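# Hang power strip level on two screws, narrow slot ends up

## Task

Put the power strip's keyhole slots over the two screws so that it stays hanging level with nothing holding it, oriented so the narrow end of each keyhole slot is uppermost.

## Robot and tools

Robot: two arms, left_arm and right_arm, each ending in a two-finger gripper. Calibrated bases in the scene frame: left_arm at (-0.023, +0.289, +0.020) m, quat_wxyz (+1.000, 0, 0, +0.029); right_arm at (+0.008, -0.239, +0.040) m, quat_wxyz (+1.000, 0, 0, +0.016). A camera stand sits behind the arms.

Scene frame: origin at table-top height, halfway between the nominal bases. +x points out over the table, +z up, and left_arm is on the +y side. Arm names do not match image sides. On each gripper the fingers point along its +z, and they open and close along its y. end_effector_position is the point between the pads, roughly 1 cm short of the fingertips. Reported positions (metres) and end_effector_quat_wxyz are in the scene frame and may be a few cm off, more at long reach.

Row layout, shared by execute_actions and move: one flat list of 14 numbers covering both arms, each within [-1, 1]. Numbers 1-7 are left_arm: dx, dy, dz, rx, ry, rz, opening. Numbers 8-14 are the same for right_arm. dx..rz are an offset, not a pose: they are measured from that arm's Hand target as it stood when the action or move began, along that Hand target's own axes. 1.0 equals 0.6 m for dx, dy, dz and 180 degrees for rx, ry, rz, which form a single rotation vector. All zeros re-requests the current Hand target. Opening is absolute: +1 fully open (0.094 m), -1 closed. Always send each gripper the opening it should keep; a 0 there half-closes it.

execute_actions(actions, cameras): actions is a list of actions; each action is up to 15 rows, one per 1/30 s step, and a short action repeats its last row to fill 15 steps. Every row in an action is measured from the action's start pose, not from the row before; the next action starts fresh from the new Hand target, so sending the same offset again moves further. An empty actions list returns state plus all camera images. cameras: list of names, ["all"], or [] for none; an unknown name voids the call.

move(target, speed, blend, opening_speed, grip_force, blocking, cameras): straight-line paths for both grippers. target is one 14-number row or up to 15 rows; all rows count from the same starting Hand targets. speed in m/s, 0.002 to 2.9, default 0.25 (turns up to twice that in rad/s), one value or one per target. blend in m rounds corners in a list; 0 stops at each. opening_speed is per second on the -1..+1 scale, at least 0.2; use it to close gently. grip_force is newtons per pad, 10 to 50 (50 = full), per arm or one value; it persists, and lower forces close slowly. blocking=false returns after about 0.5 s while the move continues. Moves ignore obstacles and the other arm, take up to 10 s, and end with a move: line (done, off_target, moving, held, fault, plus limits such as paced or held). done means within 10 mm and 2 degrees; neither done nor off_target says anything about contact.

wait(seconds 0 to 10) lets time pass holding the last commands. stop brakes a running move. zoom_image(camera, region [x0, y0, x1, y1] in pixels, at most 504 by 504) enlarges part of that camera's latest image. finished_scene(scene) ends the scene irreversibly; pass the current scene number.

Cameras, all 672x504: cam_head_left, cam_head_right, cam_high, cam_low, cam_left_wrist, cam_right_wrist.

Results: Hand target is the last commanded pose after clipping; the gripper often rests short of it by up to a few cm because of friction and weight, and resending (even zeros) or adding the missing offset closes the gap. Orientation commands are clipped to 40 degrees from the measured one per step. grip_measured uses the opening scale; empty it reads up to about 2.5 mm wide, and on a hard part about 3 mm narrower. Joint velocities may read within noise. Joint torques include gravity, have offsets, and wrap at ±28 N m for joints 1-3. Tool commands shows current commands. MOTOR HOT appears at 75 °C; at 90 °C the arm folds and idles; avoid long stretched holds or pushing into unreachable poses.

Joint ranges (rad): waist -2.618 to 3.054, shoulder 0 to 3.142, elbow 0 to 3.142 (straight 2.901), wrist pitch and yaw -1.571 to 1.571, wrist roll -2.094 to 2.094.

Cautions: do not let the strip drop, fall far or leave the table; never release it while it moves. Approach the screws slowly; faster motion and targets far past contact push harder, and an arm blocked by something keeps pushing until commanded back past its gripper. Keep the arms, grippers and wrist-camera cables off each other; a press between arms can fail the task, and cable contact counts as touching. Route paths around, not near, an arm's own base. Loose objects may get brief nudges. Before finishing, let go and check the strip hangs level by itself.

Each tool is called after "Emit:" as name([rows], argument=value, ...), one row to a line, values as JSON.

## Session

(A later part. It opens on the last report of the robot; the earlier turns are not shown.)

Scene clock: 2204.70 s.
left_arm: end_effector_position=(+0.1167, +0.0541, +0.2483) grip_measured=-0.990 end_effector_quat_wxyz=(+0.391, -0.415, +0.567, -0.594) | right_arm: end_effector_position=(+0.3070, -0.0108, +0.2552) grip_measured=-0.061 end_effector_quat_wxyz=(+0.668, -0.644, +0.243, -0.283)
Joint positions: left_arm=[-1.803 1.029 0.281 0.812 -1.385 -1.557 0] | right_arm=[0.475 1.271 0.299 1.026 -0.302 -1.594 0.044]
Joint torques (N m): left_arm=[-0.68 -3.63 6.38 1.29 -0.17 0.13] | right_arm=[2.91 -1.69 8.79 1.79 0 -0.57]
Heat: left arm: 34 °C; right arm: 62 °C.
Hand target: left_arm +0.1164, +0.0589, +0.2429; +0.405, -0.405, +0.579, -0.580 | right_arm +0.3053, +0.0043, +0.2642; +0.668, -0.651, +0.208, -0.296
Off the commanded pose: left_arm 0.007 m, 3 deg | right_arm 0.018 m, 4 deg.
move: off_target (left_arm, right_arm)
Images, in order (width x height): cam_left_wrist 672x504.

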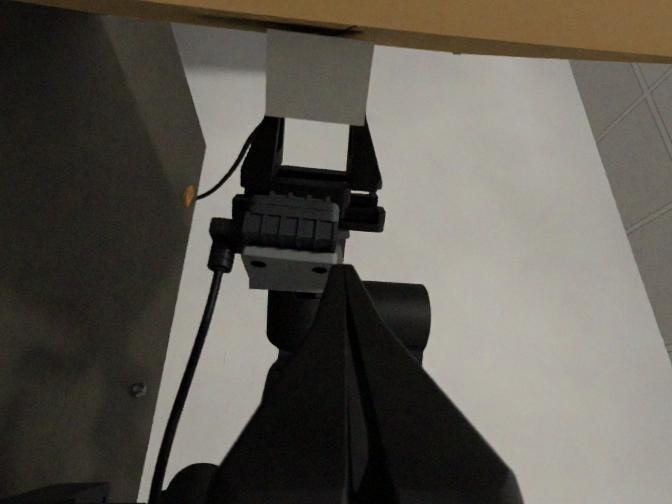

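Emit:
move(target=[0,0,0,0,0,0,-1,0.0,0,-0.0035,0,0.0,0,-0.3], speed=0.006, cameras=["cam_left_wrist"])

Emit:
zoom_image(camera="cam_left_wrist", region=[240, 0, 400, 120])

Scene clock: 2213.93 s.
left_arm: end_effector_position=(+0.1167, +0.0541, +0.2483) grip_measured=-0.990 end_effector_quat_wxyz=(+0.391, -0.415, +0.567, -0.594) | right_arm: end_effector_position=(+0.3070, -0.0108, +0.2551) grip_measured=-0.061 end_effector_quat_wxyz=(+0.668, -0.644, +0.244, -0.283)
Joint positions: left_arm=[-1.803 1.029 0.281 0.812 -1.385 -1.557 0] | right_arm=[0.475 1.271 0.299 1.025 -0.302 -1.594 0.044]
Joint torques (N m): left_arm=[-0.68 -3.63 6.39 1.29 -0.17 0.12] | right_arm=[2.62 -2.26 8.31 1.78 -0.05 -0.56]
Heat: left arm: 34 °C; right arm: 62 °C.
Hand target: left_arm +0.1164, +0.0589, +0.2429; +0.405, -0.405, +0.579, -0.580 | right_arm +0.3039, +0.0027, +0.2640; +0.668, -0.651, +0.208, -0.296
Off the commanded pose: left_arm 0.007 m, 3 deg | right_arm 0.016 m, 4 deg.
move: off_target (left_arm, right_arm)
Images, in order (width x height): cam_left_wrist 672x504.

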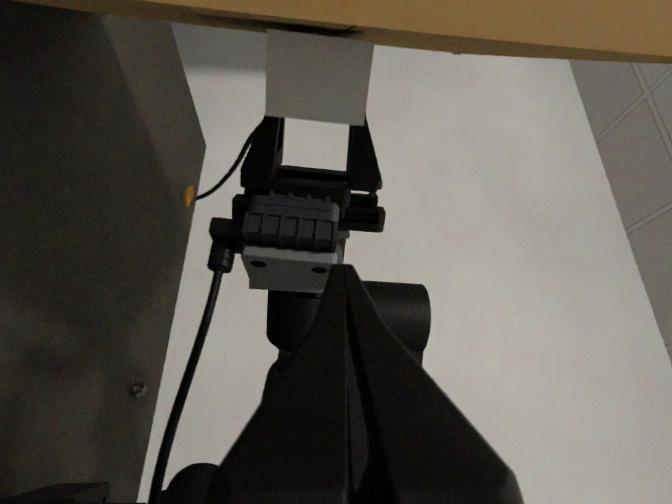

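Scaled by 3.150.

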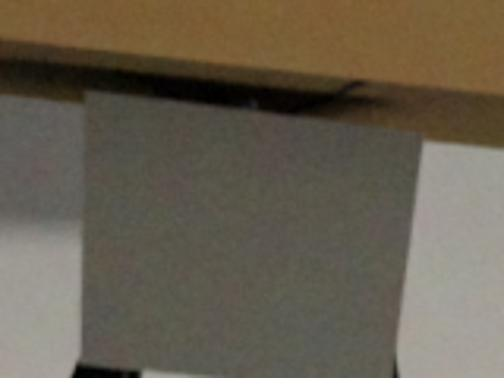

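Emit:
move(target=[0,0,0,0,0,0,-1,0.008,0,-0.003,0,0.0,0,-0.3], speed=0.006, cameras=["cam_left_wrist"])

Emit:
zoom_image(camera="cam_left_wrist", region=[240, 0, 400, 120])

Scene clock: 2218.03 s.
left_arm: end_effector_position=(+0.1167, +0.0541, +0.2483) grip_measured=-0.990 end_effector_quat_wxyz=(+0.391, -0.415, +0.567, -0.594) | right_arm: end_effector_position=(+0.3069, -0.0108, +0.2550) grip_measured=-0.061 end_effector_quat_wxyz=(+0.668, -0.645, +0.243, -0.282)
Joint positions: left_arm=[-1.803 1.029 0.281 0.812 -1.385 -1.557 0] | right_arm=[0.472 1.271 0.299 1.025 -0.307 -1.594 0.044]
Joint torques (N m): left_arm=[-0.69 -3.63 6.39 1.29 -0.17 0.12] | right_arm=[1.02 -2.52 8.34 1.76 -0.23 -0.55]
Heat: left arm: 34 °C; right arm: 62 °C.
Hand target: left_arm +0.1164, +0.0589, +0.2429; +0.405, -0.405, +0.579, -0.580 | right_arm +0.3063, -0.0018, +0.2644; +0.668, -0.651, +0.208, -0.296
Off the commanded pose: left_arm 0.007 m, 3 deg | right_arm 0.013 m, 4 deg.
move: off_target (left_arm, right_arm)
Images, in order (width x height): cam_left_wrist 672x504.

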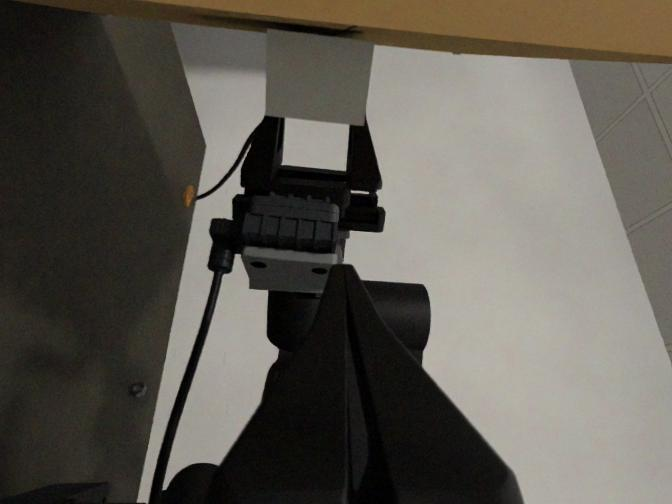

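Scaled by 3.150.

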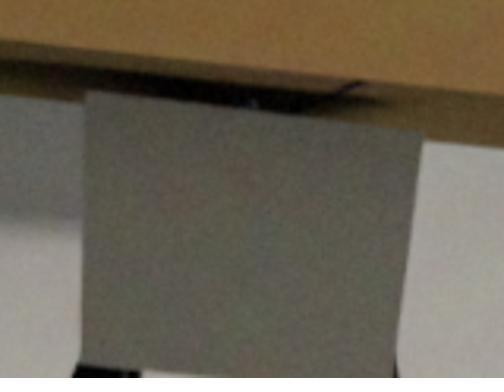

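Emit:
move(target=[0,0,0,0,0,0,-1,0.009,0,-0.0015,0,0.0,0,-0.3], speed=0.006, cameras=["cam_left_wrist"])

Emit:
zoom_image(camera="cam_left_wrist", region=[240, 0, 400, 120])

Scene clock: 2222.60 s.
left_arm: end_effector_position=(+0.1167, +0.0541, +0.2483) grip_measured=-0.990 end_effector_quat_wxyz=(+0.391, -0.415, +0.567, -0.594) | right_arm: end_effector_position=(+0.3062, -0.0108, +0.2532) grip_measured=-0.061 end_effector_quat_wxyz=(+0.667, -0.649, +0.239, -0.277)
Joint positions: left_arm=[-1.803 1.029 0.281 0.812 -1.385 -1.557 0] | right_arm=[0.464 1.271 0.299 1.017 -0.328 -1.597 0.044]
Joint torques (N m): left_arm=[-0.68 -3.62 6.39 1.29 -0.17 0.13] | right_arm=[-0.36 -2.39 8.66 1.79 -0.28 -0.53]
Heat: left arm: 34 °C; right arm: 62 °C.
Hand target: left_arm +0.1164, +0.0589, +0.2429; +0.405, -0.405, +0.579, -0.580 | right_arm +0.3097, -0.0061, +0.2650; +0.668, -0.651, +0.208, -0.296
Off the commanded pose: left_arm 0.007 m, 3 deg | right_arm 0.013 m, 4 deg.
move: off_target (left_arm, right_arm)
Images, in order (width x height): cam_left_wrist 672x504.

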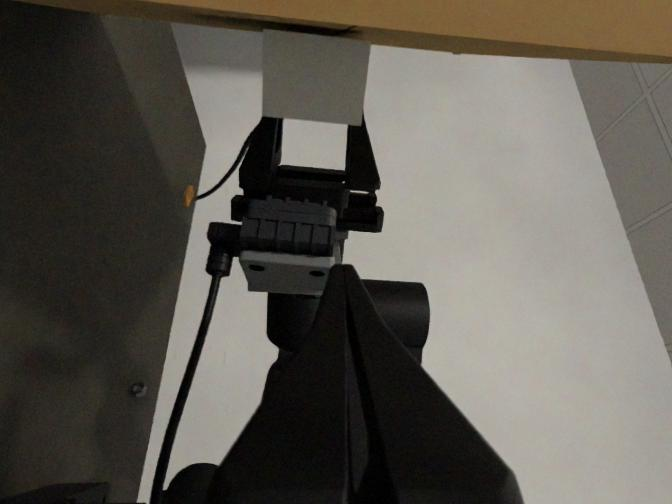

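Scaled by 3.150.

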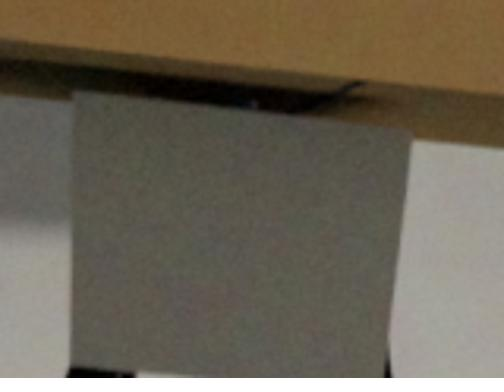

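Emit:
move(target=[0,0,0,0,0,0,-1,0.0,-0.0134,0,0.0111,0.0,0,-0.3], speed=0.006, cameras=["cam_left_wrist"])

Emit:
zoom_image(camera="cam_left_wrist", region=[240, 0, 400, 120])

Scene clock: 2230.40 s.
left_arm: end_effector_position=(+0.1167, +0.0541, +0.2483) grip_measured=-0.990 end_effector_quat_wxyz=(+0.391, -0.415, +0.567, -0.594) | right_arm: end_effector_position=(+0.3061, -0.0108, +0.2535) grip_measured=-0.061 end_effector_quat_wxyz=(+0.667, -0.648, +0.239, -0.278)
Joint positions: left_arm=[-1.803 1.029 0.281 0.812 -1.385 -1.557 0] | right_arm=[0.464 1.271 0.299 1.019 -0.328 -1.597 0.044]
Joint torques (N m): left_arm=[-0.68 -3.63 6.39 1.29 -0.17 0.13] | right_arm=[-0.27 -2.36 8.57 2.13 -0.3 -0.42]
Heat: left arm: 34 °C; right arm: 62 °C.
Hand target: left_arm +0.1164, +0.0589, +0.2429; +0.405, -0.405, +0.579, -0.580 | right_arm +0.3087, -0.0059, +0.2729; +0.679, -0.639, +0.202, -0.299
Off the commanded pose: left_arm 0.007 m, 3 deg | right_arm 0.020 m, 5 deg.
move: off_target (left_arm, right_arm)
Images, in order (width x height): cam_left_wrist 672x504.

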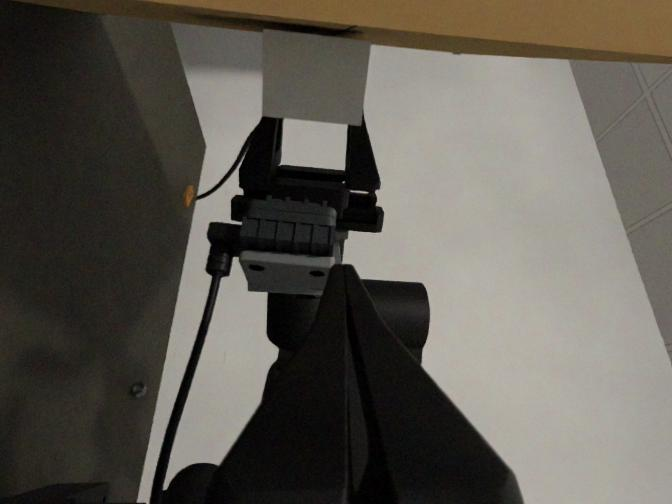

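Scaled by 3.150.

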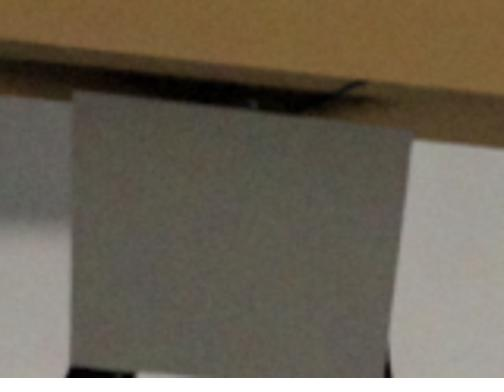

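Emit:
move(target=[0,0,0,0,0,0,-1,0.0,-0.0153,0,0.0127,0.0,0,-0.3], speed=0.006, cameras=["cam_left_wrist"])

Emit:
zoom_image(camera="cam_left_wrist", region=[240, 0, 400, 120])

Scene clock: 2237.53 s.
left_arm: end_effector_position=(+0.1167, +0.0541, +0.2483) grip_measured=-0.990 end_effector_quat_wxyz=(+0.391, -0.415, +0.567, -0.594) | right_arm: end_effector_position=(+0.3061, -0.0108, +0.2540) grip_measured=-0.061 end_effector_quat_wxyz=(+0.669, -0.647, +0.240, -0.277)
Joint positions: left_arm=[-1.803 1.029 0.281 0.812 -1.385 -1.557 0] | right_arm=[0.464 1.271 0.299 1.021 -0.328 -1.593 0.044]
Joint torques (N m): left_arm=[-0.68 -3.64 6.39 1.29 -0.17 0.13] | right_arm=[-0.17 -2.29 8.29 2.54 -0.31 -0.33]
Heat: left arm: 34 °C; right arm: 62 °C.
Hand target: left_arm +0.1164, +0.0589, +0.2429; +0.405, -0.405, +0.579, -0.580 | right_arm +0.3073, -0.0060, +0.2820; +0.692, -0.625, +0.197, -0.303
Off the commanded pose: left_arm 0.007 m, 3 deg | right_arm 0.028 m, 7 deg.
move: off_target (left_arm, right_arm)
Images, in order (width x height): cam_left_wrist 672x504.

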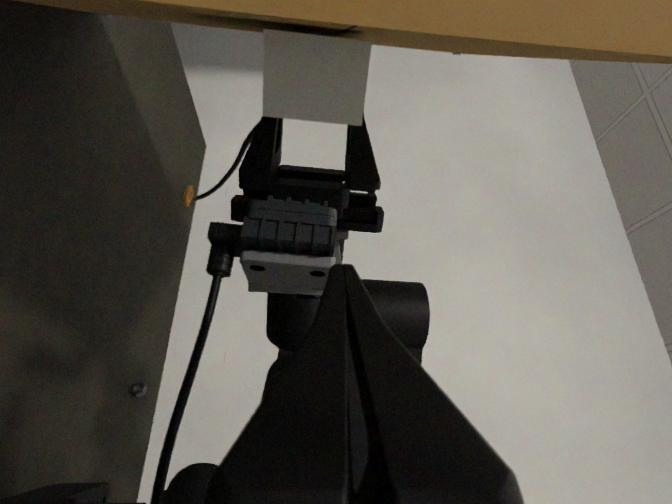

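Scaled by 3.150.

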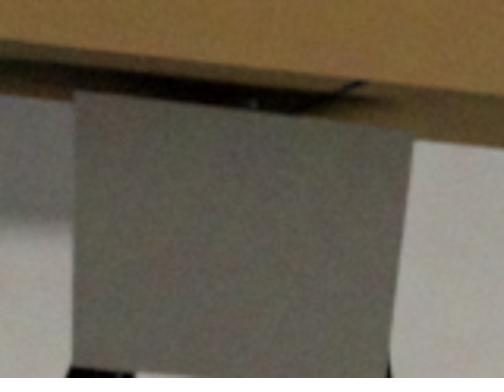

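Emit:
move(target=[0,0,0,0,0,0,-1,0.0,-0.0115,0,0.0095,0.0,0,-0.3], speed=0.006, cameras=["cam_left_wrist"])

Emit:
zoom_image(camera="cam_left_wrist", region=[240, 0, 400, 120])

Scene clock: 2245.37 s.
left_arm: end_effector_position=(+0.1167, +0.0541, +0.2483) grip_measured=-0.990 end_effector_quat_wxyz=(+0.391, -0.415, +0.567, -0.594) | right_arm: end_effector_position=(+0.3064, -0.0106, +0.2548) grip_measured=-0.061 end_effector_quat_wxyz=(+0.671, -0.645, +0.241, -0.276)
Joint positions: left_arm=[-1.803 1.029 0.281 0.812 -1.385 -1.557 0] | right_arm=[0.464 1.275 0.299 1.03 -0.328 -1.586 0.044]
Joint torques (N m): left_arm=[-0.68 -3.62 6.41 1.29 -0.17 0.12] | right_arm=[-0.09 -2.61 8.12 2.76 -0.31 -0.31]
Heat: left arm: 34 °C; right arm: 62 °C.
Hand target: left_arm +0.1164, +0.0589, +0.2429; +0.405, -0.405, +0.579, -0.580 | right_arm +0.3061, -0.0062, +0.2888; +0.701, -0.615, +0.192, -0.306
Off the commanded pose: left_arm 0.007 m, 3 deg | right_arm 0.034 m, 8 deg.
move: off_target (left_arm, right_arm)
Images, in order (width x height): cam_left_wrist 672x504.

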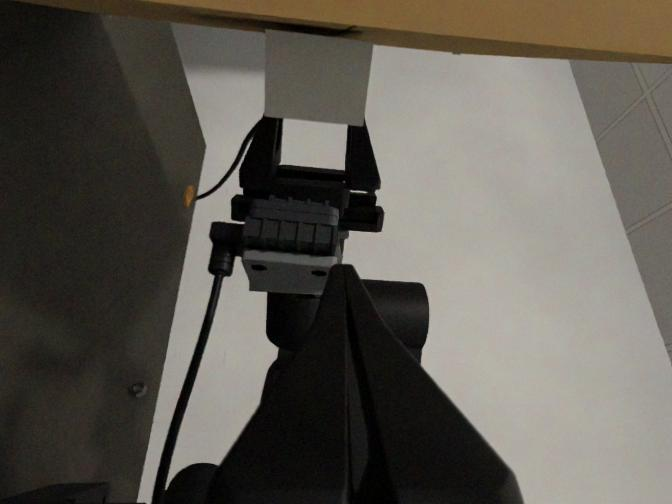

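Scaled by 3.150.

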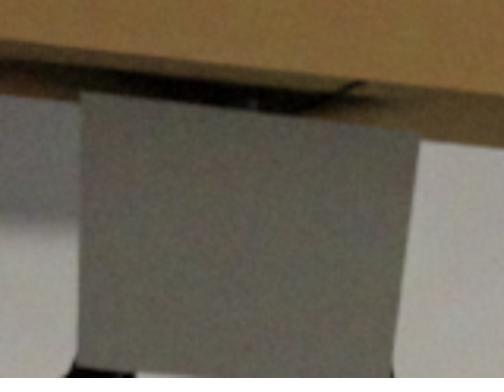

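Emit:
move(target=[0,0,0,0,0,0,-1,0.0,-0.007,0,0.0055,0.0,0,-0.3], speed=0.005, cameras=["cam_left_wrist"])

Emit:
zoom_image(camera="cam_left_wrist", region=[240, 0, 400, 120])

Scene clock: 2252.80 s.
left_arm: end_effector_position=(+0.1167, +0.0541, +0.2483) grip_measured=-0.990 end_effector_quat_wxyz=(+0.391, -0.415, +0.567, -0.594) | right_arm: end_effector_position=(+0.3064, -0.0107, +0.2550) grip_measured=-0.061 end_effector_quat_wxyz=(+0.671, -0.645, +0.241, -0.275)
Joint positions: left_arm=[-1.803 1.029 0.281 0.812 -1.385 -1.557 0] | right_arm=[0.464 1.275 0.299 1.031 -0.328 -1.583 0.044]
Joint torques (N m): left_arm=[-0.68 -3.64 6.39 1.28 -0.17 0.13] | right_arm=[-0.09 -2.71 7.94 2.91 -0.32 -0.29]
Heat: left arm: 34 °C; right arm: 61 °C.
Hand target: left_arm +0.1164, +0.0589, +0.2429; +0.405, -0.405, +0.579, -0.580 | right_arm +0.3053, -0.0064, +0.2929; +0.706, -0.609, +0.189, -0.308
Off the commanded pose: left_arm 0.007 m, 3 deg | right_arm 0.038 m, 9 deg.
move: off_target (left_arm, right_arm)
Images, in order (width x height): cam_left_wrist 672x504.

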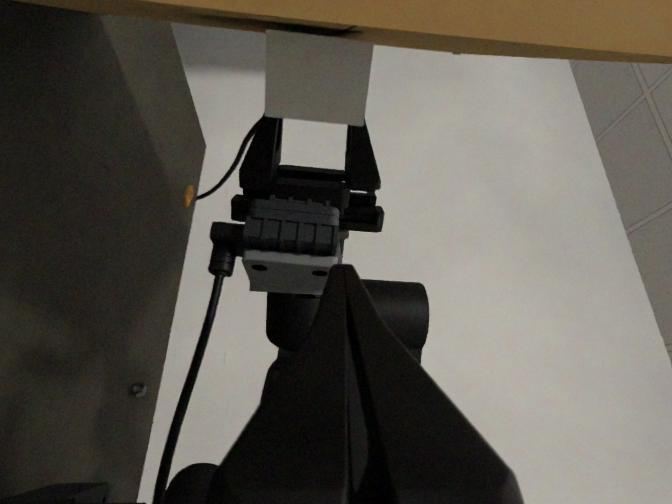

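Scaled by 3.150.

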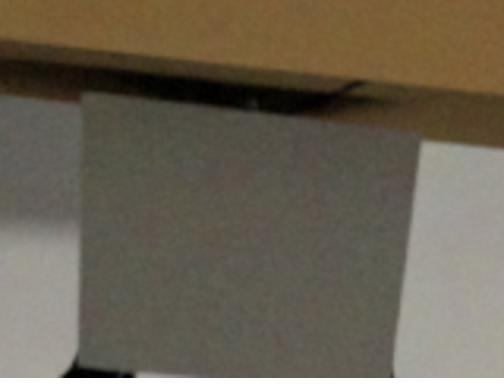

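Emit:
move(target=[0,0,0,0,0,0,-1,0.0,-0.0085,0,0.007,0.0,0,-0.3], speed=0.005, cameras=["cam_left_wrist"])

Emit:
zoom_image(camera="cam_left_wrist", region=[240, 0, 400, 120])

Scene clock: 2258.20 s.
left_arm: end_effector_position=(+0.1167, +0.0541, +0.2483) grip_measured=-0.990 end_effector_quat_wxyz=(+0.391, -0.415, +0.567, -0.594) | right_arm: end_effector_position=(+0.3064, -0.0107, +0.2552) grip_measured=-0.061 end_effector_quat_wxyz=(+0.672, -0.644, +0.242, -0.274)
Joint positions: left_arm=[-1.803 1.029 0.281 0.812 -1.385 -1.557 0] | right_arm=[0.464 1.275 0.299 1.032 -0.328 -1.58 0.044]
Joint torques (N m): left_arm=[-0.66 -3.63 6.39 1.28 -0.17 0.13] | right_arm=[-0.08 -2.91 7.86 3.11 -0.32 -0.22]
Heat: left arm: 34 °C; right arm: 61 °C.
Hand target: left_arm +0.1164, +0.0589, +0.2429; +0.405, -0.405, +0.579, -0.580 | right_arm +0.3043, -0.0068, +0.2979; +0.713, -0.601, +0.186, -0.310
Off the commanded pose: left_arm 0.007 m, 3 deg | right_arm 0.043 m, 10 deg.
move: off_target (left_arm, right_arm)
Images, in order (width x height): cam_left_wrist 672x504.

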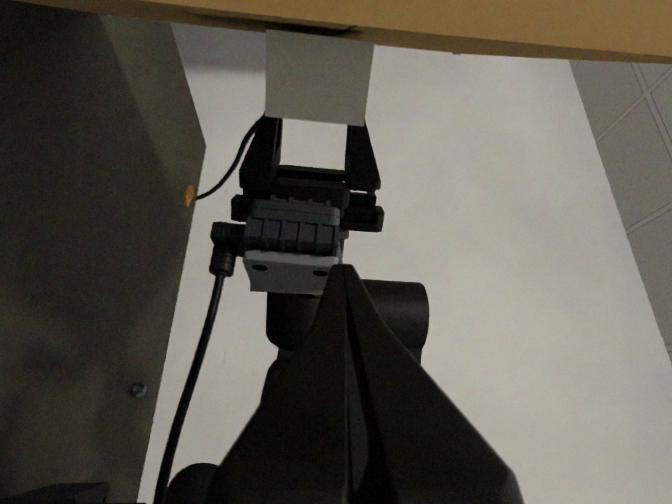

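Scaled by 3.150.

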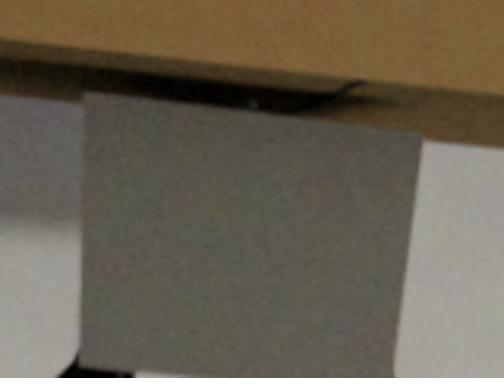

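Emit:
move(target=[0,0,0,0,0,0,-1,0.0,-0.0115,0,0.0095,0.0,0,-0.3], speed=0.005, cameras=["cam_left_wrist"])

Emit:
zoom_image(camera="cam_left_wrist", region=[240, 0, 400, 120])

Scene clock: 2265.17 s.
left_arm: end_effector_position=(+0.1167, +0.0541, +0.2483) grip_measured=-0.990 end_effector_quat_wxyz=(+0.391, -0.415, +0.567, -0.594) | right_arm: end_effector_position=(+0.3064, -0.0101, +0.2568) grip_measured=-0.061 end_effector_quat_wxyz=(+0.676, -0.640, +0.242, -0.272)
Joint positions: left_arm=[-1.803 1.029 0.281 0.812 -1.385 -1.557 0] | right_arm=[0.464 1.282 0.299 1.049 -0.331 -1.57 0.044]
Joint torques (N m): left_arm=[-0.68 -3.63 6.39 1.29 -0.17 0.13] | right_arm=[0.03 -3.34 7.62 3.27 -0.27 -0.27]
Heat: left arm: 34 °C; right arm: 61 °C.
Hand target: left_arm +0.1164, +0.0589, +0.2429; +0.405, -0.405, +0.579, -0.580 | right_arm +0.3027, -0.0074, +0.3047; +0.722, -0.590, +0.181, -0.313
Off the commanded pose: left_arm 0.007 m, 3 deg | right_arm 0.048 m, 11 deg.
move: off_target (left_arm, right_arm)
Images, in order (width x height): cam_left_wrist 672x504.

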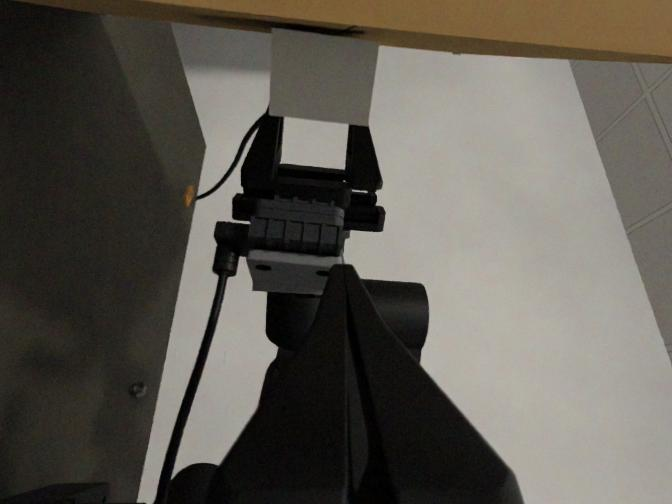

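Scaled by 3.150.

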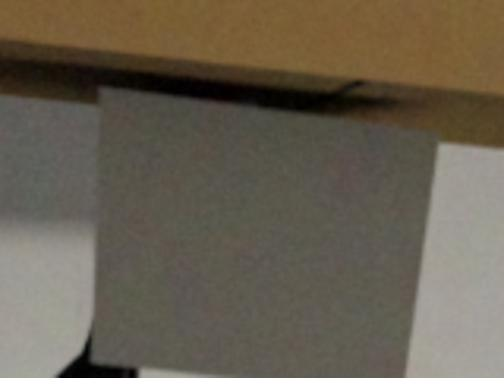

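Emit:
move(target=[0,0,0,0,0,0,-1,0.004,0.0,0,0.0,0.0,0,-0.3], speed=0.005, cameras=["cam_left_wrist"])

Emit:
zoom_image(camera="cam_left_wrist", region=[240, 0, 400, 120])

Scene clock: 2272.90 s.
left_arm: end_effector_position=(+0.1167, +0.0541, +0.2483) grip_measured=-0.990 end_effector_quat_wxyz=(+0.391, -0.415, +0.567, -0.594) | right_arm: end_effector_position=(+0.3063, -0.0103, +0.2566) grip_measured=-0.061 end_effector_quat_wxyz=(+0.677, -0.641, +0.241, -0.270)
Joint positions: left_arm=[-1.803 1.029 0.281 0.812 -1.385 -1.557 0] | right_arm=[0.459 1.282 0.299 1.049 -0.339 -1.568 0.044]
Joint torques (N m): left_arm=[-0.66 -3.63 6.41 1.28 -0.17 0.13] | right_arm=[-0.31 -3.21 7.84 3.27 -0.31 -0.29]
Heat: left arm: 34 °C; right arm: 61 °C.
Hand target: left_arm +0.1164, +0.0589, +0.2429; +0.405, -0.405, +0.579, -0.580 | right_arm +0.3046, -0.0090, +0.3049; +0.722, -0.590, +0.181, -0.313
Off the commanded pose: left_arm 0.007 m, 3 deg | right_arm 0.048 m, 11 deg.
move: off_target (left_arm, right_arm)
Images, in order (width x height): cam_left_wrist 672x504.

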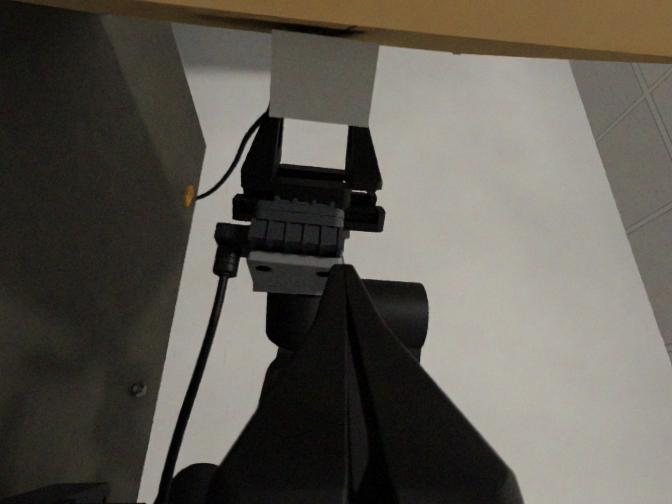

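Scaled by 3.150.

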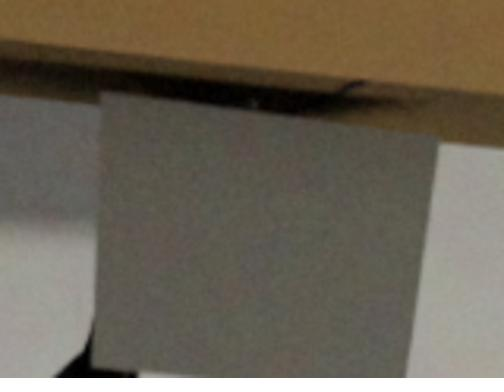

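Emit:
move(target=[0,0,0,0,0,0,-1,0.004,0.0,0,0.0,0.0,0,-0.3], speed=0.005, cameras=["cam_left_wrist"])

Emit:
zoom_image(camera="cam_left_wrist", region=[240, 0, 400, 120])

Scene clock: 2278.60 s.
left_arm: end_effector_position=(+0.1167, +0.0541, +0.2483) grip_measured=-0.990 end_effector_quat_wxyz=(+0.391, -0.415, +0.567, -0.594) | right_arm: end_effector_position=(+0.3066, -0.0110, +0.2570) grip_measured=-0.061 end_effector_quat_wxyz=(+0.679, -0.640, +0.239, -0.267)
Joint positions: left_arm=[-1.803 1.029 0.281 0.812 -1.385 -1.557 0] | right_arm=[0.449 1.288 0.299 1.059 -0.357 -1.563 0.044]
Joint torques (N m): left_arm=[-0.68 -3.63 6.39 1.28 -0.17 0.13] | right_arm=[-0.5 -3.36 8.08 3.2 -0.2 -0.3]
Heat: left arm: 34 °C; right arm: 61 °C.
Hand target: left_arm +0.1164, +0.0589, +0.2429; +0.405, -0.405, +0.579, -0.580 | right_arm +0.3063, -0.0106, +0.3052; +0.722, -0.590, +0.181, -0.313
Off the commanded pose: left_arm 0.007 m, 3 deg | right_arm 0.048 m, 11 deg.
move: off_target (left_arm, right_arm)
Images, in order (width x height): cam_left_wrist 672x504.

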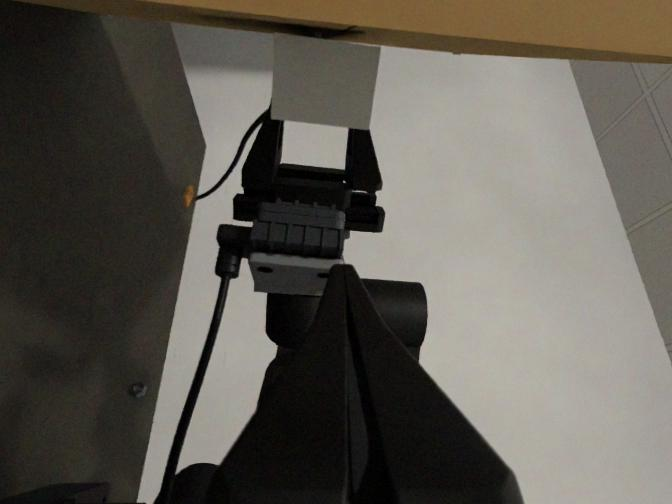

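Scaled by 3.150.

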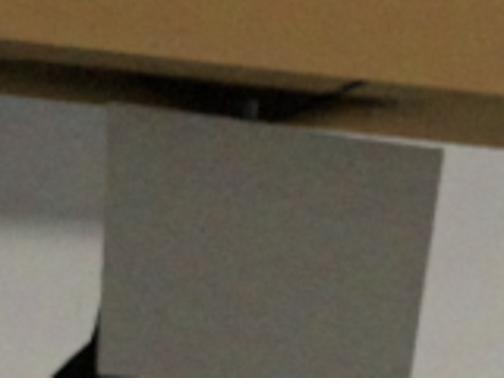

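Emit:
move(target=[0,0,0,0,0,0,-1,0.0015,0.012,0.0015,-0.008,0.0,0,-0.3], speed=0.005, cameras=["cam_left_wrist"])

Emit:
zoom_image(camera="cam_left_wrist", region=[240, 0, 400, 120])

Scene clock: 2298.90 s.
left_arm: end_effector_position=(+0.1167, +0.0541, +0.2483) grip_measured=-0.990 end_effector_quat_wxyz=(+0.391, -0.415, +0.567, -0.594) | right_arm: end_effector_position=(+0.3069, -0.0110, +0.2565) grip_measured=-0.061 end_effector_quat_wxyz=(+0.680, -0.640, +0.238, -0.266)
Joint positions: left_arm=[-1.803 1.029 0.281 0.812 -1.385 -1.557 0] | right_arm=[0.445 1.295 0.299 1.068 -0.365 -1.562 0.044]
Joint torques (N m): left_arm=[-0.68 -3.63 6.39 1.29 -0.17 0.12] | right_arm=[-0.42 -3.04 8.44 2.96 -0.11 -0.34]
Heat: left arm: 34 °C; right arm: 63 °C.
Hand target: left_arm +0.1164, +0.0589, +0.2429; +0.405, -0.405, +0.579, -0.580 | right_arm +0.3092, -0.0097, +0.2985; +0.714, -0.599, +0.185, -0.310
Off the commanded pose: left_arm 0.007 m, 3 deg | right_arm 0.042 m, 10 deg.
move: off_target (left_arm, right_arm)
Images, in order (width x height): cam_left_wrist 672x504.

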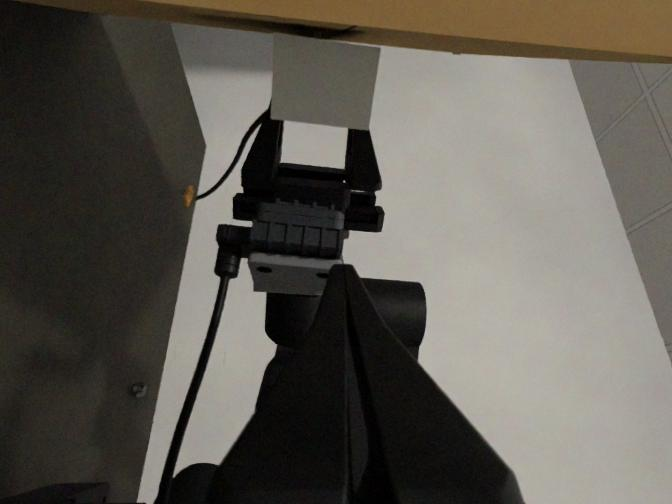

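Scaled by 3.150.

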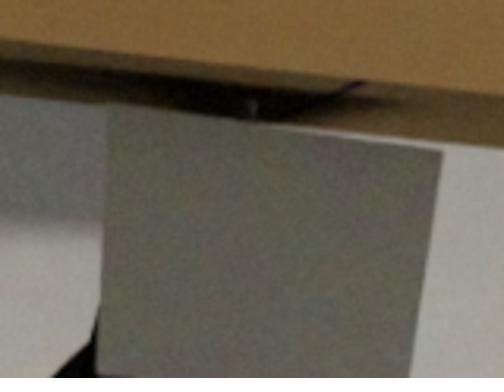

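Emit:
move(target=[0,0,0,0,0,0,-1,0.0,0.0135,0.001,-0.011,0.0,0,-0.3], speed=0.005, cameras=["cam_left_wrist"])

Emit:
zoom_image(camera="cam_left_wrist", region=[240, 0, 400, 120])

Scene clock: 2305.00 s.
left_arm: end_effector_position=(+0.1167, +0.0541, +0.2483) grip_measured=-0.990 end_effector_quat_wxyz=(+0.391, -0.415, +0.567, -0.594) | right_arm: end_effector_position=(+0.3069, -0.0109, +0.2562) grip_measured=-0.061 end_effector_quat_wxyz=(+0.680, -0.641, +0.238, -0.266)
Joint positions: left_arm=[-1.803 1.029 0.281 0.812 -1.385 -1.557 0] | right_arm=[0.445 1.295 0.299 1.067 -0.365 -1.562 0.044]
Joint torques (N m): left_arm=[-0.66 -3.63 6.39 1.29 -0.17 0.13] | right_arm=[-0.36 -2.63 8.81 2.62 -0.12 -0.44]
Heat: left arm: 34 °C; right arm: 62 °C.
Hand target: left_arm +0.1164, +0.0589, +0.2429; +0.405, -0.405, +0.579, -0.580 | right_arm +0.3114, -0.0085, +0.2907; +0.704, -0.612, +0.190, -0.307
Off the commanded pose: left_arm 0.007 m, 3 deg | right_arm 0.035 m, 8 deg.
move: off_target (left_arm, right_arm)
Images, in order (width x height): cam_left_wrist 672x504.

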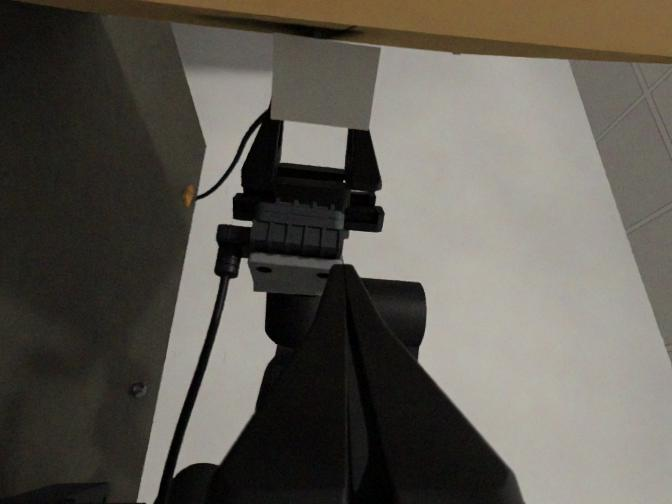

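Scaled by 3.150.

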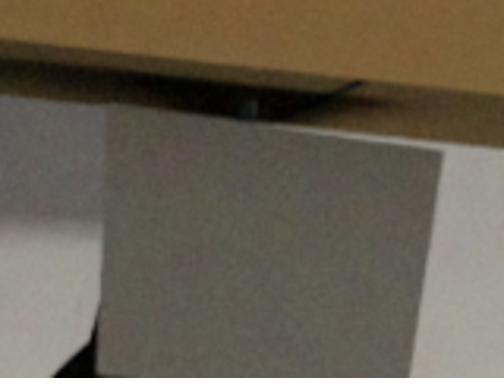

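Emit:
move(target=[0,0,0,0,0,0,-1,0.0,0.0175,-0.0015,-0.0145,0.0,0,-0.3], speed=0.005, cameras=["cam_left_wrist"])

Emit:
zoom_image(camera="cam_left_wrist", region=[240, 0, 400, 120])

Scene clock: 2311.87 s.
left_arm: end_effector_position=(+0.1167, +0.0541, +0.2483) grip_measured=-0.990 end_effector_quat_wxyz=(+0.391, -0.415, +0.567, -0.594) | right_arm: end_effector_position=(+0.3074, -0.0112, +0.2539) grip_measured=-0.061 end_effector_quat_wxyz=(+0.676, -0.644, +0.237, -0.268)
Joint positions: left_arm=[-1.803 1.029 0.281 0.812 -1.385 -1.557 0] | right_arm=[0.445 1.295 0.299 1.057 -0.364 -1.575 0.044]
Joint torques (N m): left_arm=[-0.68 -3.63 6.41 1.29 -0.17 0.12] | right_arm=[-0.5 -2.8 9.02 2.23 -0.15 -0.48]
Heat: left arm: 34 °C; right arm: 61 °C.
Hand target: left_arm +0.1164, +0.0589, +0.2429; +0.405, -0.405, +0.579, -0.580 | right_arm +0.3129, -0.0086, +0.2803; +0.690, -0.627, +0.197, -0.303
Off the commanded pose: left_arm 0.007 m, 3 deg | right_arm 0.027 m, 7 deg.
move: off_target (left_arm, right_arm)
Images, in order (width x height): cam_left_wrist 672x504.

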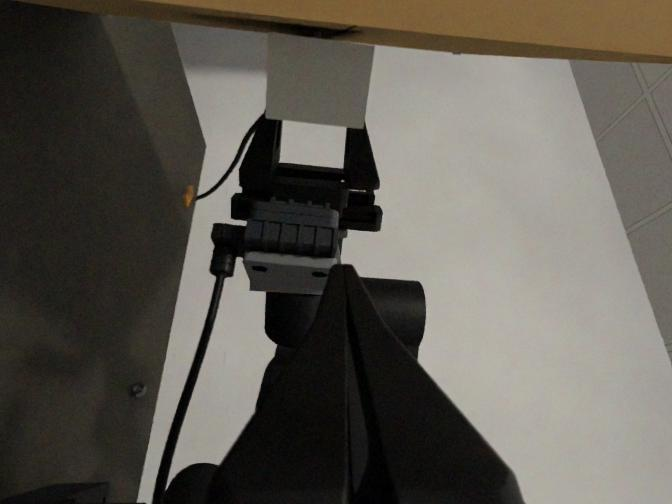

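Scaled by 3.150.

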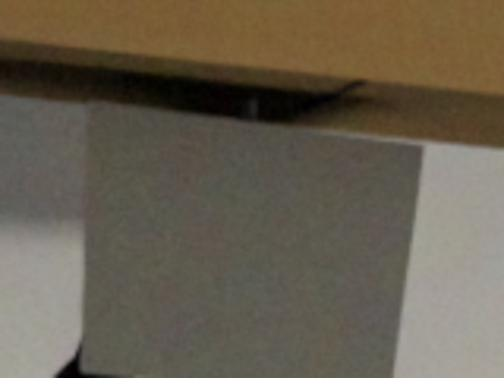

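Emit:
zoom_image(camera="cam_left_wrist", region=[250, 10, 330, 70])

Emit:
zoom_image(camera="cam_left_wrist", region=[310, 10, 390, 70])

Scaled by 6.300.

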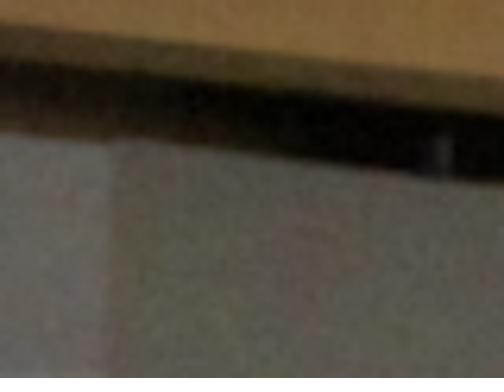

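Scaled by 6.300.

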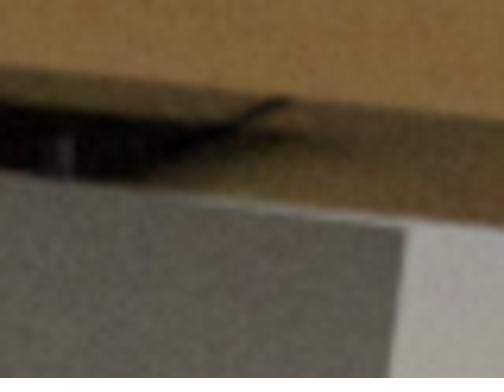

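Emit:
move([
  [0,0,0,0,0,0,-1,0.003,0,0.001,0,0,0,-0.3],
  [0,0,0,0,0,0,-1,-0.018,0,0.001,0,0,0,-0.3],
], speed=0.008, cameras=["cam_left_wrist"])

Emit:
zoom_image(camera="cam_left_wrist", region=[240, 0, 400, 120])

Scene clock: 2336.03 s.
left_arm: end_effector_position=(+0.1167, +0.0541, +0.2483) grip_measured=-0.990 end_effector_quat_wxyz=(+0.391, -0.415, +0.567, -0.594) | right_arm: end_effector_position=(+0.3080, -0.0109, +0.2541) grip_measured=-0.061 end_effector_quat_wxyz=(+0.674, -0.643, +0.241, -0.272)
Joint positions: left_arm=[-1.803 1.029 0.281 0.812 -1.385 -1.557 0] | right_arm=[0.454 1.295 0.299 1.058 -0.343 -1.575 0.044]
Joint torques (N m): left_arm=[-0.66 -3.63 6.39 1.29 -0.17 0.13] | right_arm=[2.52 -3.43 8.09 2.23 0.14 -0.5]
Heat: left arm: 34 °C; right arm: 62 °C.
Hand target: left_arm +0.1164, +0.0589, +0.2429; +0.405, -0.405, +0.579, -0.580 | right_arm +0.3054, -0.0010, +0.2792; +0.690, -0.628, +0.198, -0.303
Off the commanded pose: left_arm 0.007 m, 3 deg | right_arm 0.027 m, 7 deg.
move: off_target (left_arm, right_arm)
Images, in order (width x height): cam_left_wrist 672x504.

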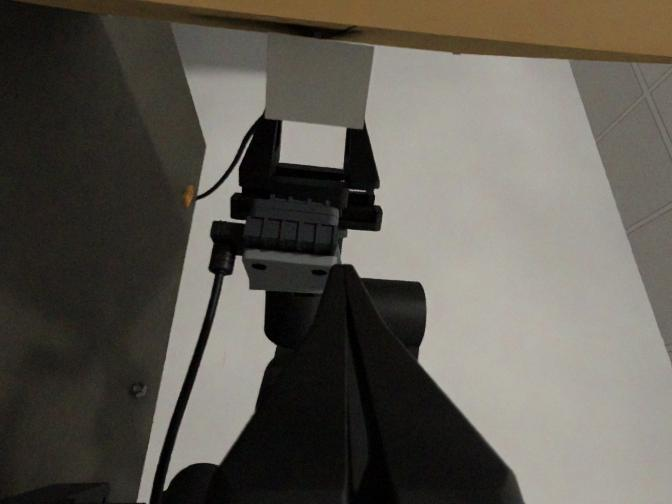

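Scaled by 3.150.

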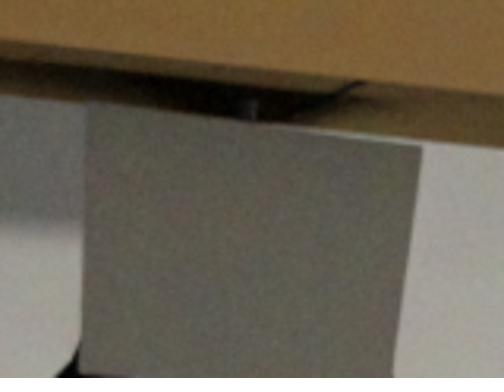

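Emit:
move(target=[0,0,0,0,0,0,-1,-0.005,0,0.0,0,0,0,-0.3], speed=0.006, cameras=["cam_left_wrist"])

Emit:
zoom_image(camera="cam_left_wrist", region=[240, 0, 400, 120])

Scene clock: 2349.37 s.
left_arm: end_effector_position=(+0.1167, +0.0541, +0.2483) grip_measured=-0.990 end_effector_quat_wxyz=(+0.391, -0.415, +0.567, -0.594) | right_arm: end_effector_position=(+0.3072, -0.0107, +0.2541) grip_measured=-0.061 end_effector_quat_wxyz=(+0.674, -0.640, +0.242, -0.278)
Joint positions: left_arm=[-1.803 1.029 0.281 0.812 -1.385 -1.557 0] | right_arm=[0.466 1.295 0.292 1.069 -0.32 -1.58 0.044]
Joint torques (N m): left_arm=[-0.68 -3.63 6.39 1.29 -0.17 0.13] | right_arm=[2.55 -3.69 8.31 2.15 0.02 -0.48]
Heat: left arm: 34 °C; right arm: 62 °C.
Hand target: left_arm +0.1164, +0.0589, +0.2429; +0.405, -0.405, +0.579, -0.580 | right_arm +0.3032, +0.0010, +0.2789; +0.690, -0.627, +0.198, -0.303
Off the commanded pose: left_arm 0.007 m, 3 deg | right_arm 0.028 m, 6 deg.
move: off_target (left_arm, right_arm)
Images, in order (width x height): cam_left_wrist 672x504.

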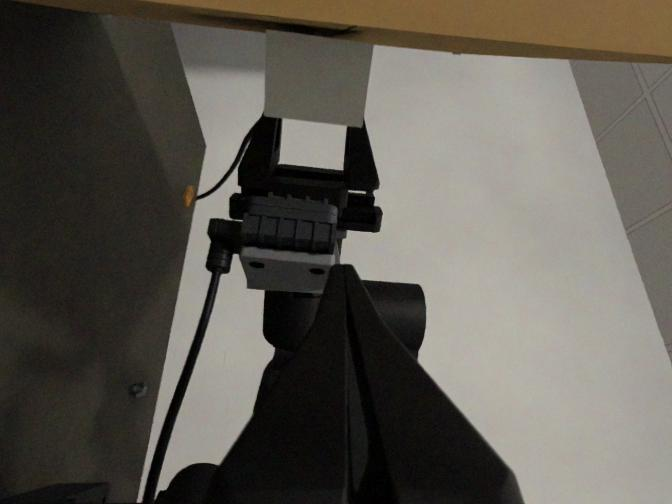

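Scaled by 3.150.

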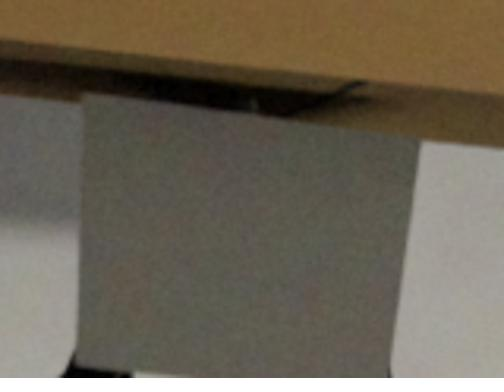

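Emit:
move(target=[0,0,0,0,0,0,-1,0.0,-0.0192,0.0,0.016,0,0,-0.3], speed=0.008, cameras=["cam_left_wrist"])

Emit:
zoom_image(camera="cam_left_wrist", region=[240, 0, 400, 120])

Scene clock: 2358.17 s.
left_arm: end_effector_position=(+0.1167, +0.0541, +0.2483) grip_measured=-0.990 end_effector_quat_wxyz=(+0.391, -0.415, +0.567, -0.594) | right_arm: end_effector_position=(+0.3067, -0.0108, +0.2547) grip_measured=-0.061 end_effector_quat_wxyz=(+0.674, -0.638, +0.243, -0.280)
Joint positions: left_arm=[-1.803 1.029 0.281 0.812 -1.385 -1.557 0] | right_arm=[0.471 1.294 0.289 1.075 -0.31 -1.58 0.044]
Joint torques (N m): left_arm=[-0.68 -3.63 6.39 1.28 -0.17 0.12] | right_arm=[2.32 -3.43 8.21 2.63 -0.11 -0.35]
Heat: left arm: 34 °C; right arm: 62 °C.
Hand target: left_arm +0.1164, +0.0589, +0.2429; +0.405, -0.405, +0.579, -0.580 | right_arm +0.3012, +0.0007, +0.2903; +0.705, -0.610, +0.190, -0.308
Off the commanded pose: left_arm 0.007 m, 3 deg | right_arm 0.038 m, 8 deg.
move: off_target (left_arm, right_arm)
Images, in order (width x height): cam_left_wrist 672x504.

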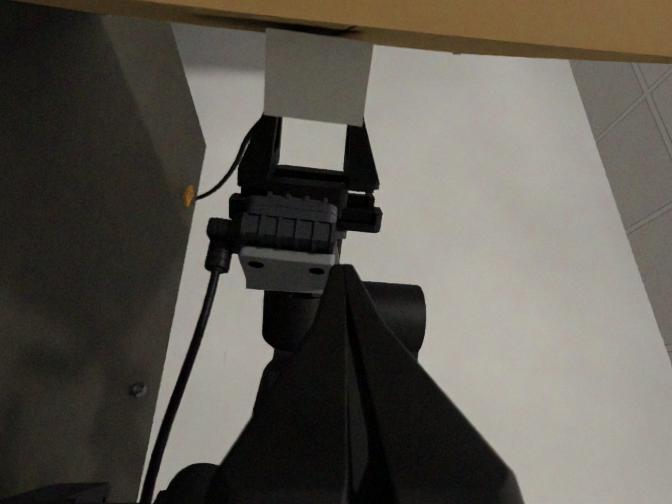

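Scaled by 3.150.

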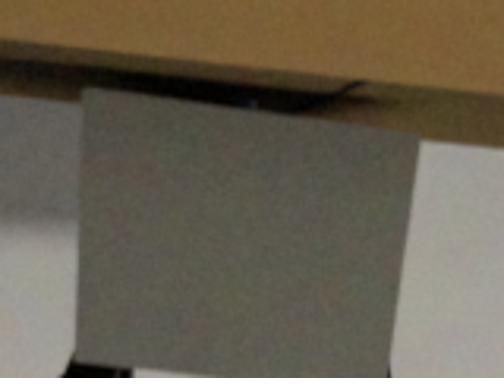

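Emit:
move(target=[0,0,0,0,0,0,-1,0.004,-0.0105,0.0015,0.0085,0,0,-0.3], speed=0.008, cameras=["cam_left_wrist"])

Emit:
zoom_image(camera="cam_left_wrist", region=[240, 0, 400, 120])

Scene clock: 2364.17 s.
left_arm: end_effector_position=(+0.1167, +0.0541, +0.2483) grip_measured=-0.990 end_effector_quat_wxyz=(+0.391, -0.415, +0.567, -0.594) | right_arm: end_effector_position=(+0.3066, -0.0109, +0.2549) grip_measured=-0.061 end_effector_quat_wxyz=(+0.675, -0.638, +0.243, -0.281)
Joint positions: left_arm=[-1.803 1.029 0.281 0.812 -1.385 -1.557 0] | right_arm=[0.472 1.294 0.288 1.078 -0.308 -1.58 0.044]
Joint torques (N m): left_arm=[-0.68 -3.63 6.39 1.28 -0.17 0.13] | right_arm=[1.57 -3.11 8.5 2.88 -0.23 -0.27]
Heat: left arm: 34 °C; right arm: 61 °C.
Hand target: left_arm +0.1164, +0.0589, +0.2429; +0.405, -0.405, +0.579, -0.580 | right_arm +0.3022, -0.0006, +0.2967; +0.713, -0.601, +0.186, -0.310
Off the commanded pose: left_arm 0.007 m, 3 deg | right_arm 0.043 m, 10 deg.
move: off_target (left_arm, right_arm)
Images, in order (width x height): cam_left_wrist 672x504.

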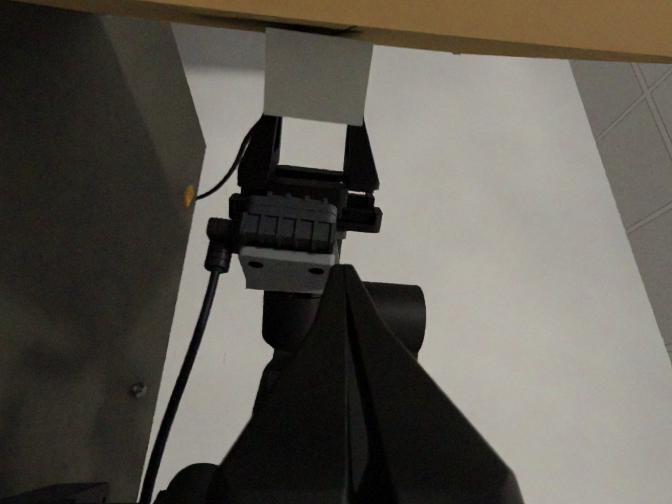

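Scaled by 3.150.

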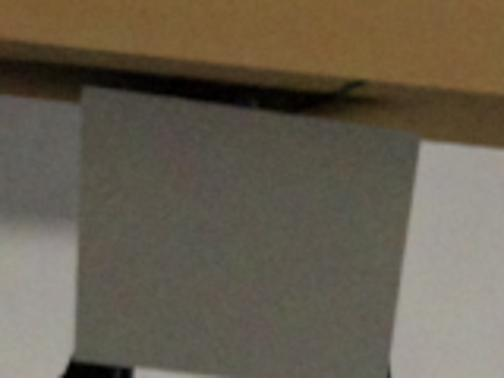

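Emit:
move(target=[0,0,0,0,0,0,-1,0.012,0,0.0005,0,0,0,-0.3], speed=0.006, cameras=["cam_left_wrist"])

Emit:
zoom_image(camera="cam_left_wrist", region=[240, 0, 400, 120])

Scene clock: 2373.70 s.
left_arm: end_effector_position=(+0.1167, +0.0541, +0.2483) grip_measured=-0.990 end_effector_quat_wxyz=(+0.391, -0.415, +0.567, -0.594) | right_arm: end_effector_position=(+0.3065, -0.0111, +0.2546) grip_measured=-0.061 end_effector_quat_wxyz=(+0.677, -0.638, +0.240, -0.277)
Joint positions: left_arm=[-1.803 1.029 0.281 0.812 -1.385 -1.557 0] | right_arm=[0.462 1.3 0.288 1.085 -0.329 -1.575 0.044]
Joint torques (N m): left_arm=[-0.69 -3.63 6.39 1.29 -0.17 0.13] | right_arm=[-0.08 -2.77 9.26 2.82 -0.3 -0.31]
Heat: left arm: 34 °C; right arm: 60 °C.
Hand target: left_arm +0.1164, +0.0589, +0.2429; +0.405, -0.405, +0.579, -0.580 | right_arm +0.3077, -0.0051, +0.2975; +0.713, -0.601, +0.186, -0.310
Off the commanded pose: left_arm 0.007 m, 3 deg | right_arm 0.043 m, 9 deg.
move: off_target (left_arm, right_arm)
Images, in order (width x height): cam_left_wrist 672x504.

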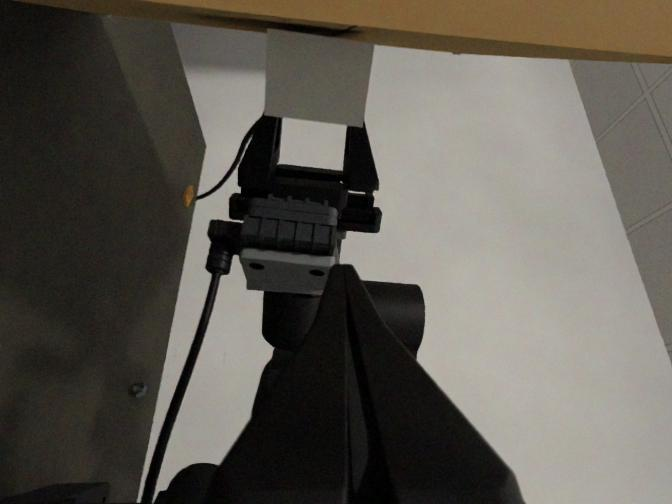

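Scaled by 3.150.

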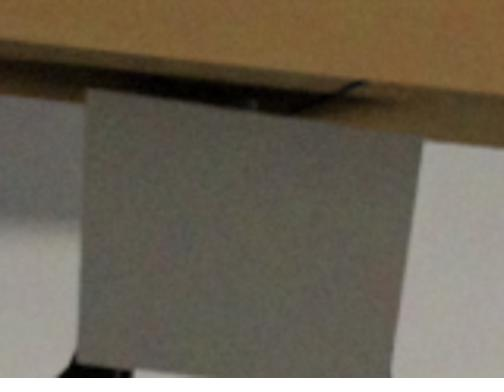

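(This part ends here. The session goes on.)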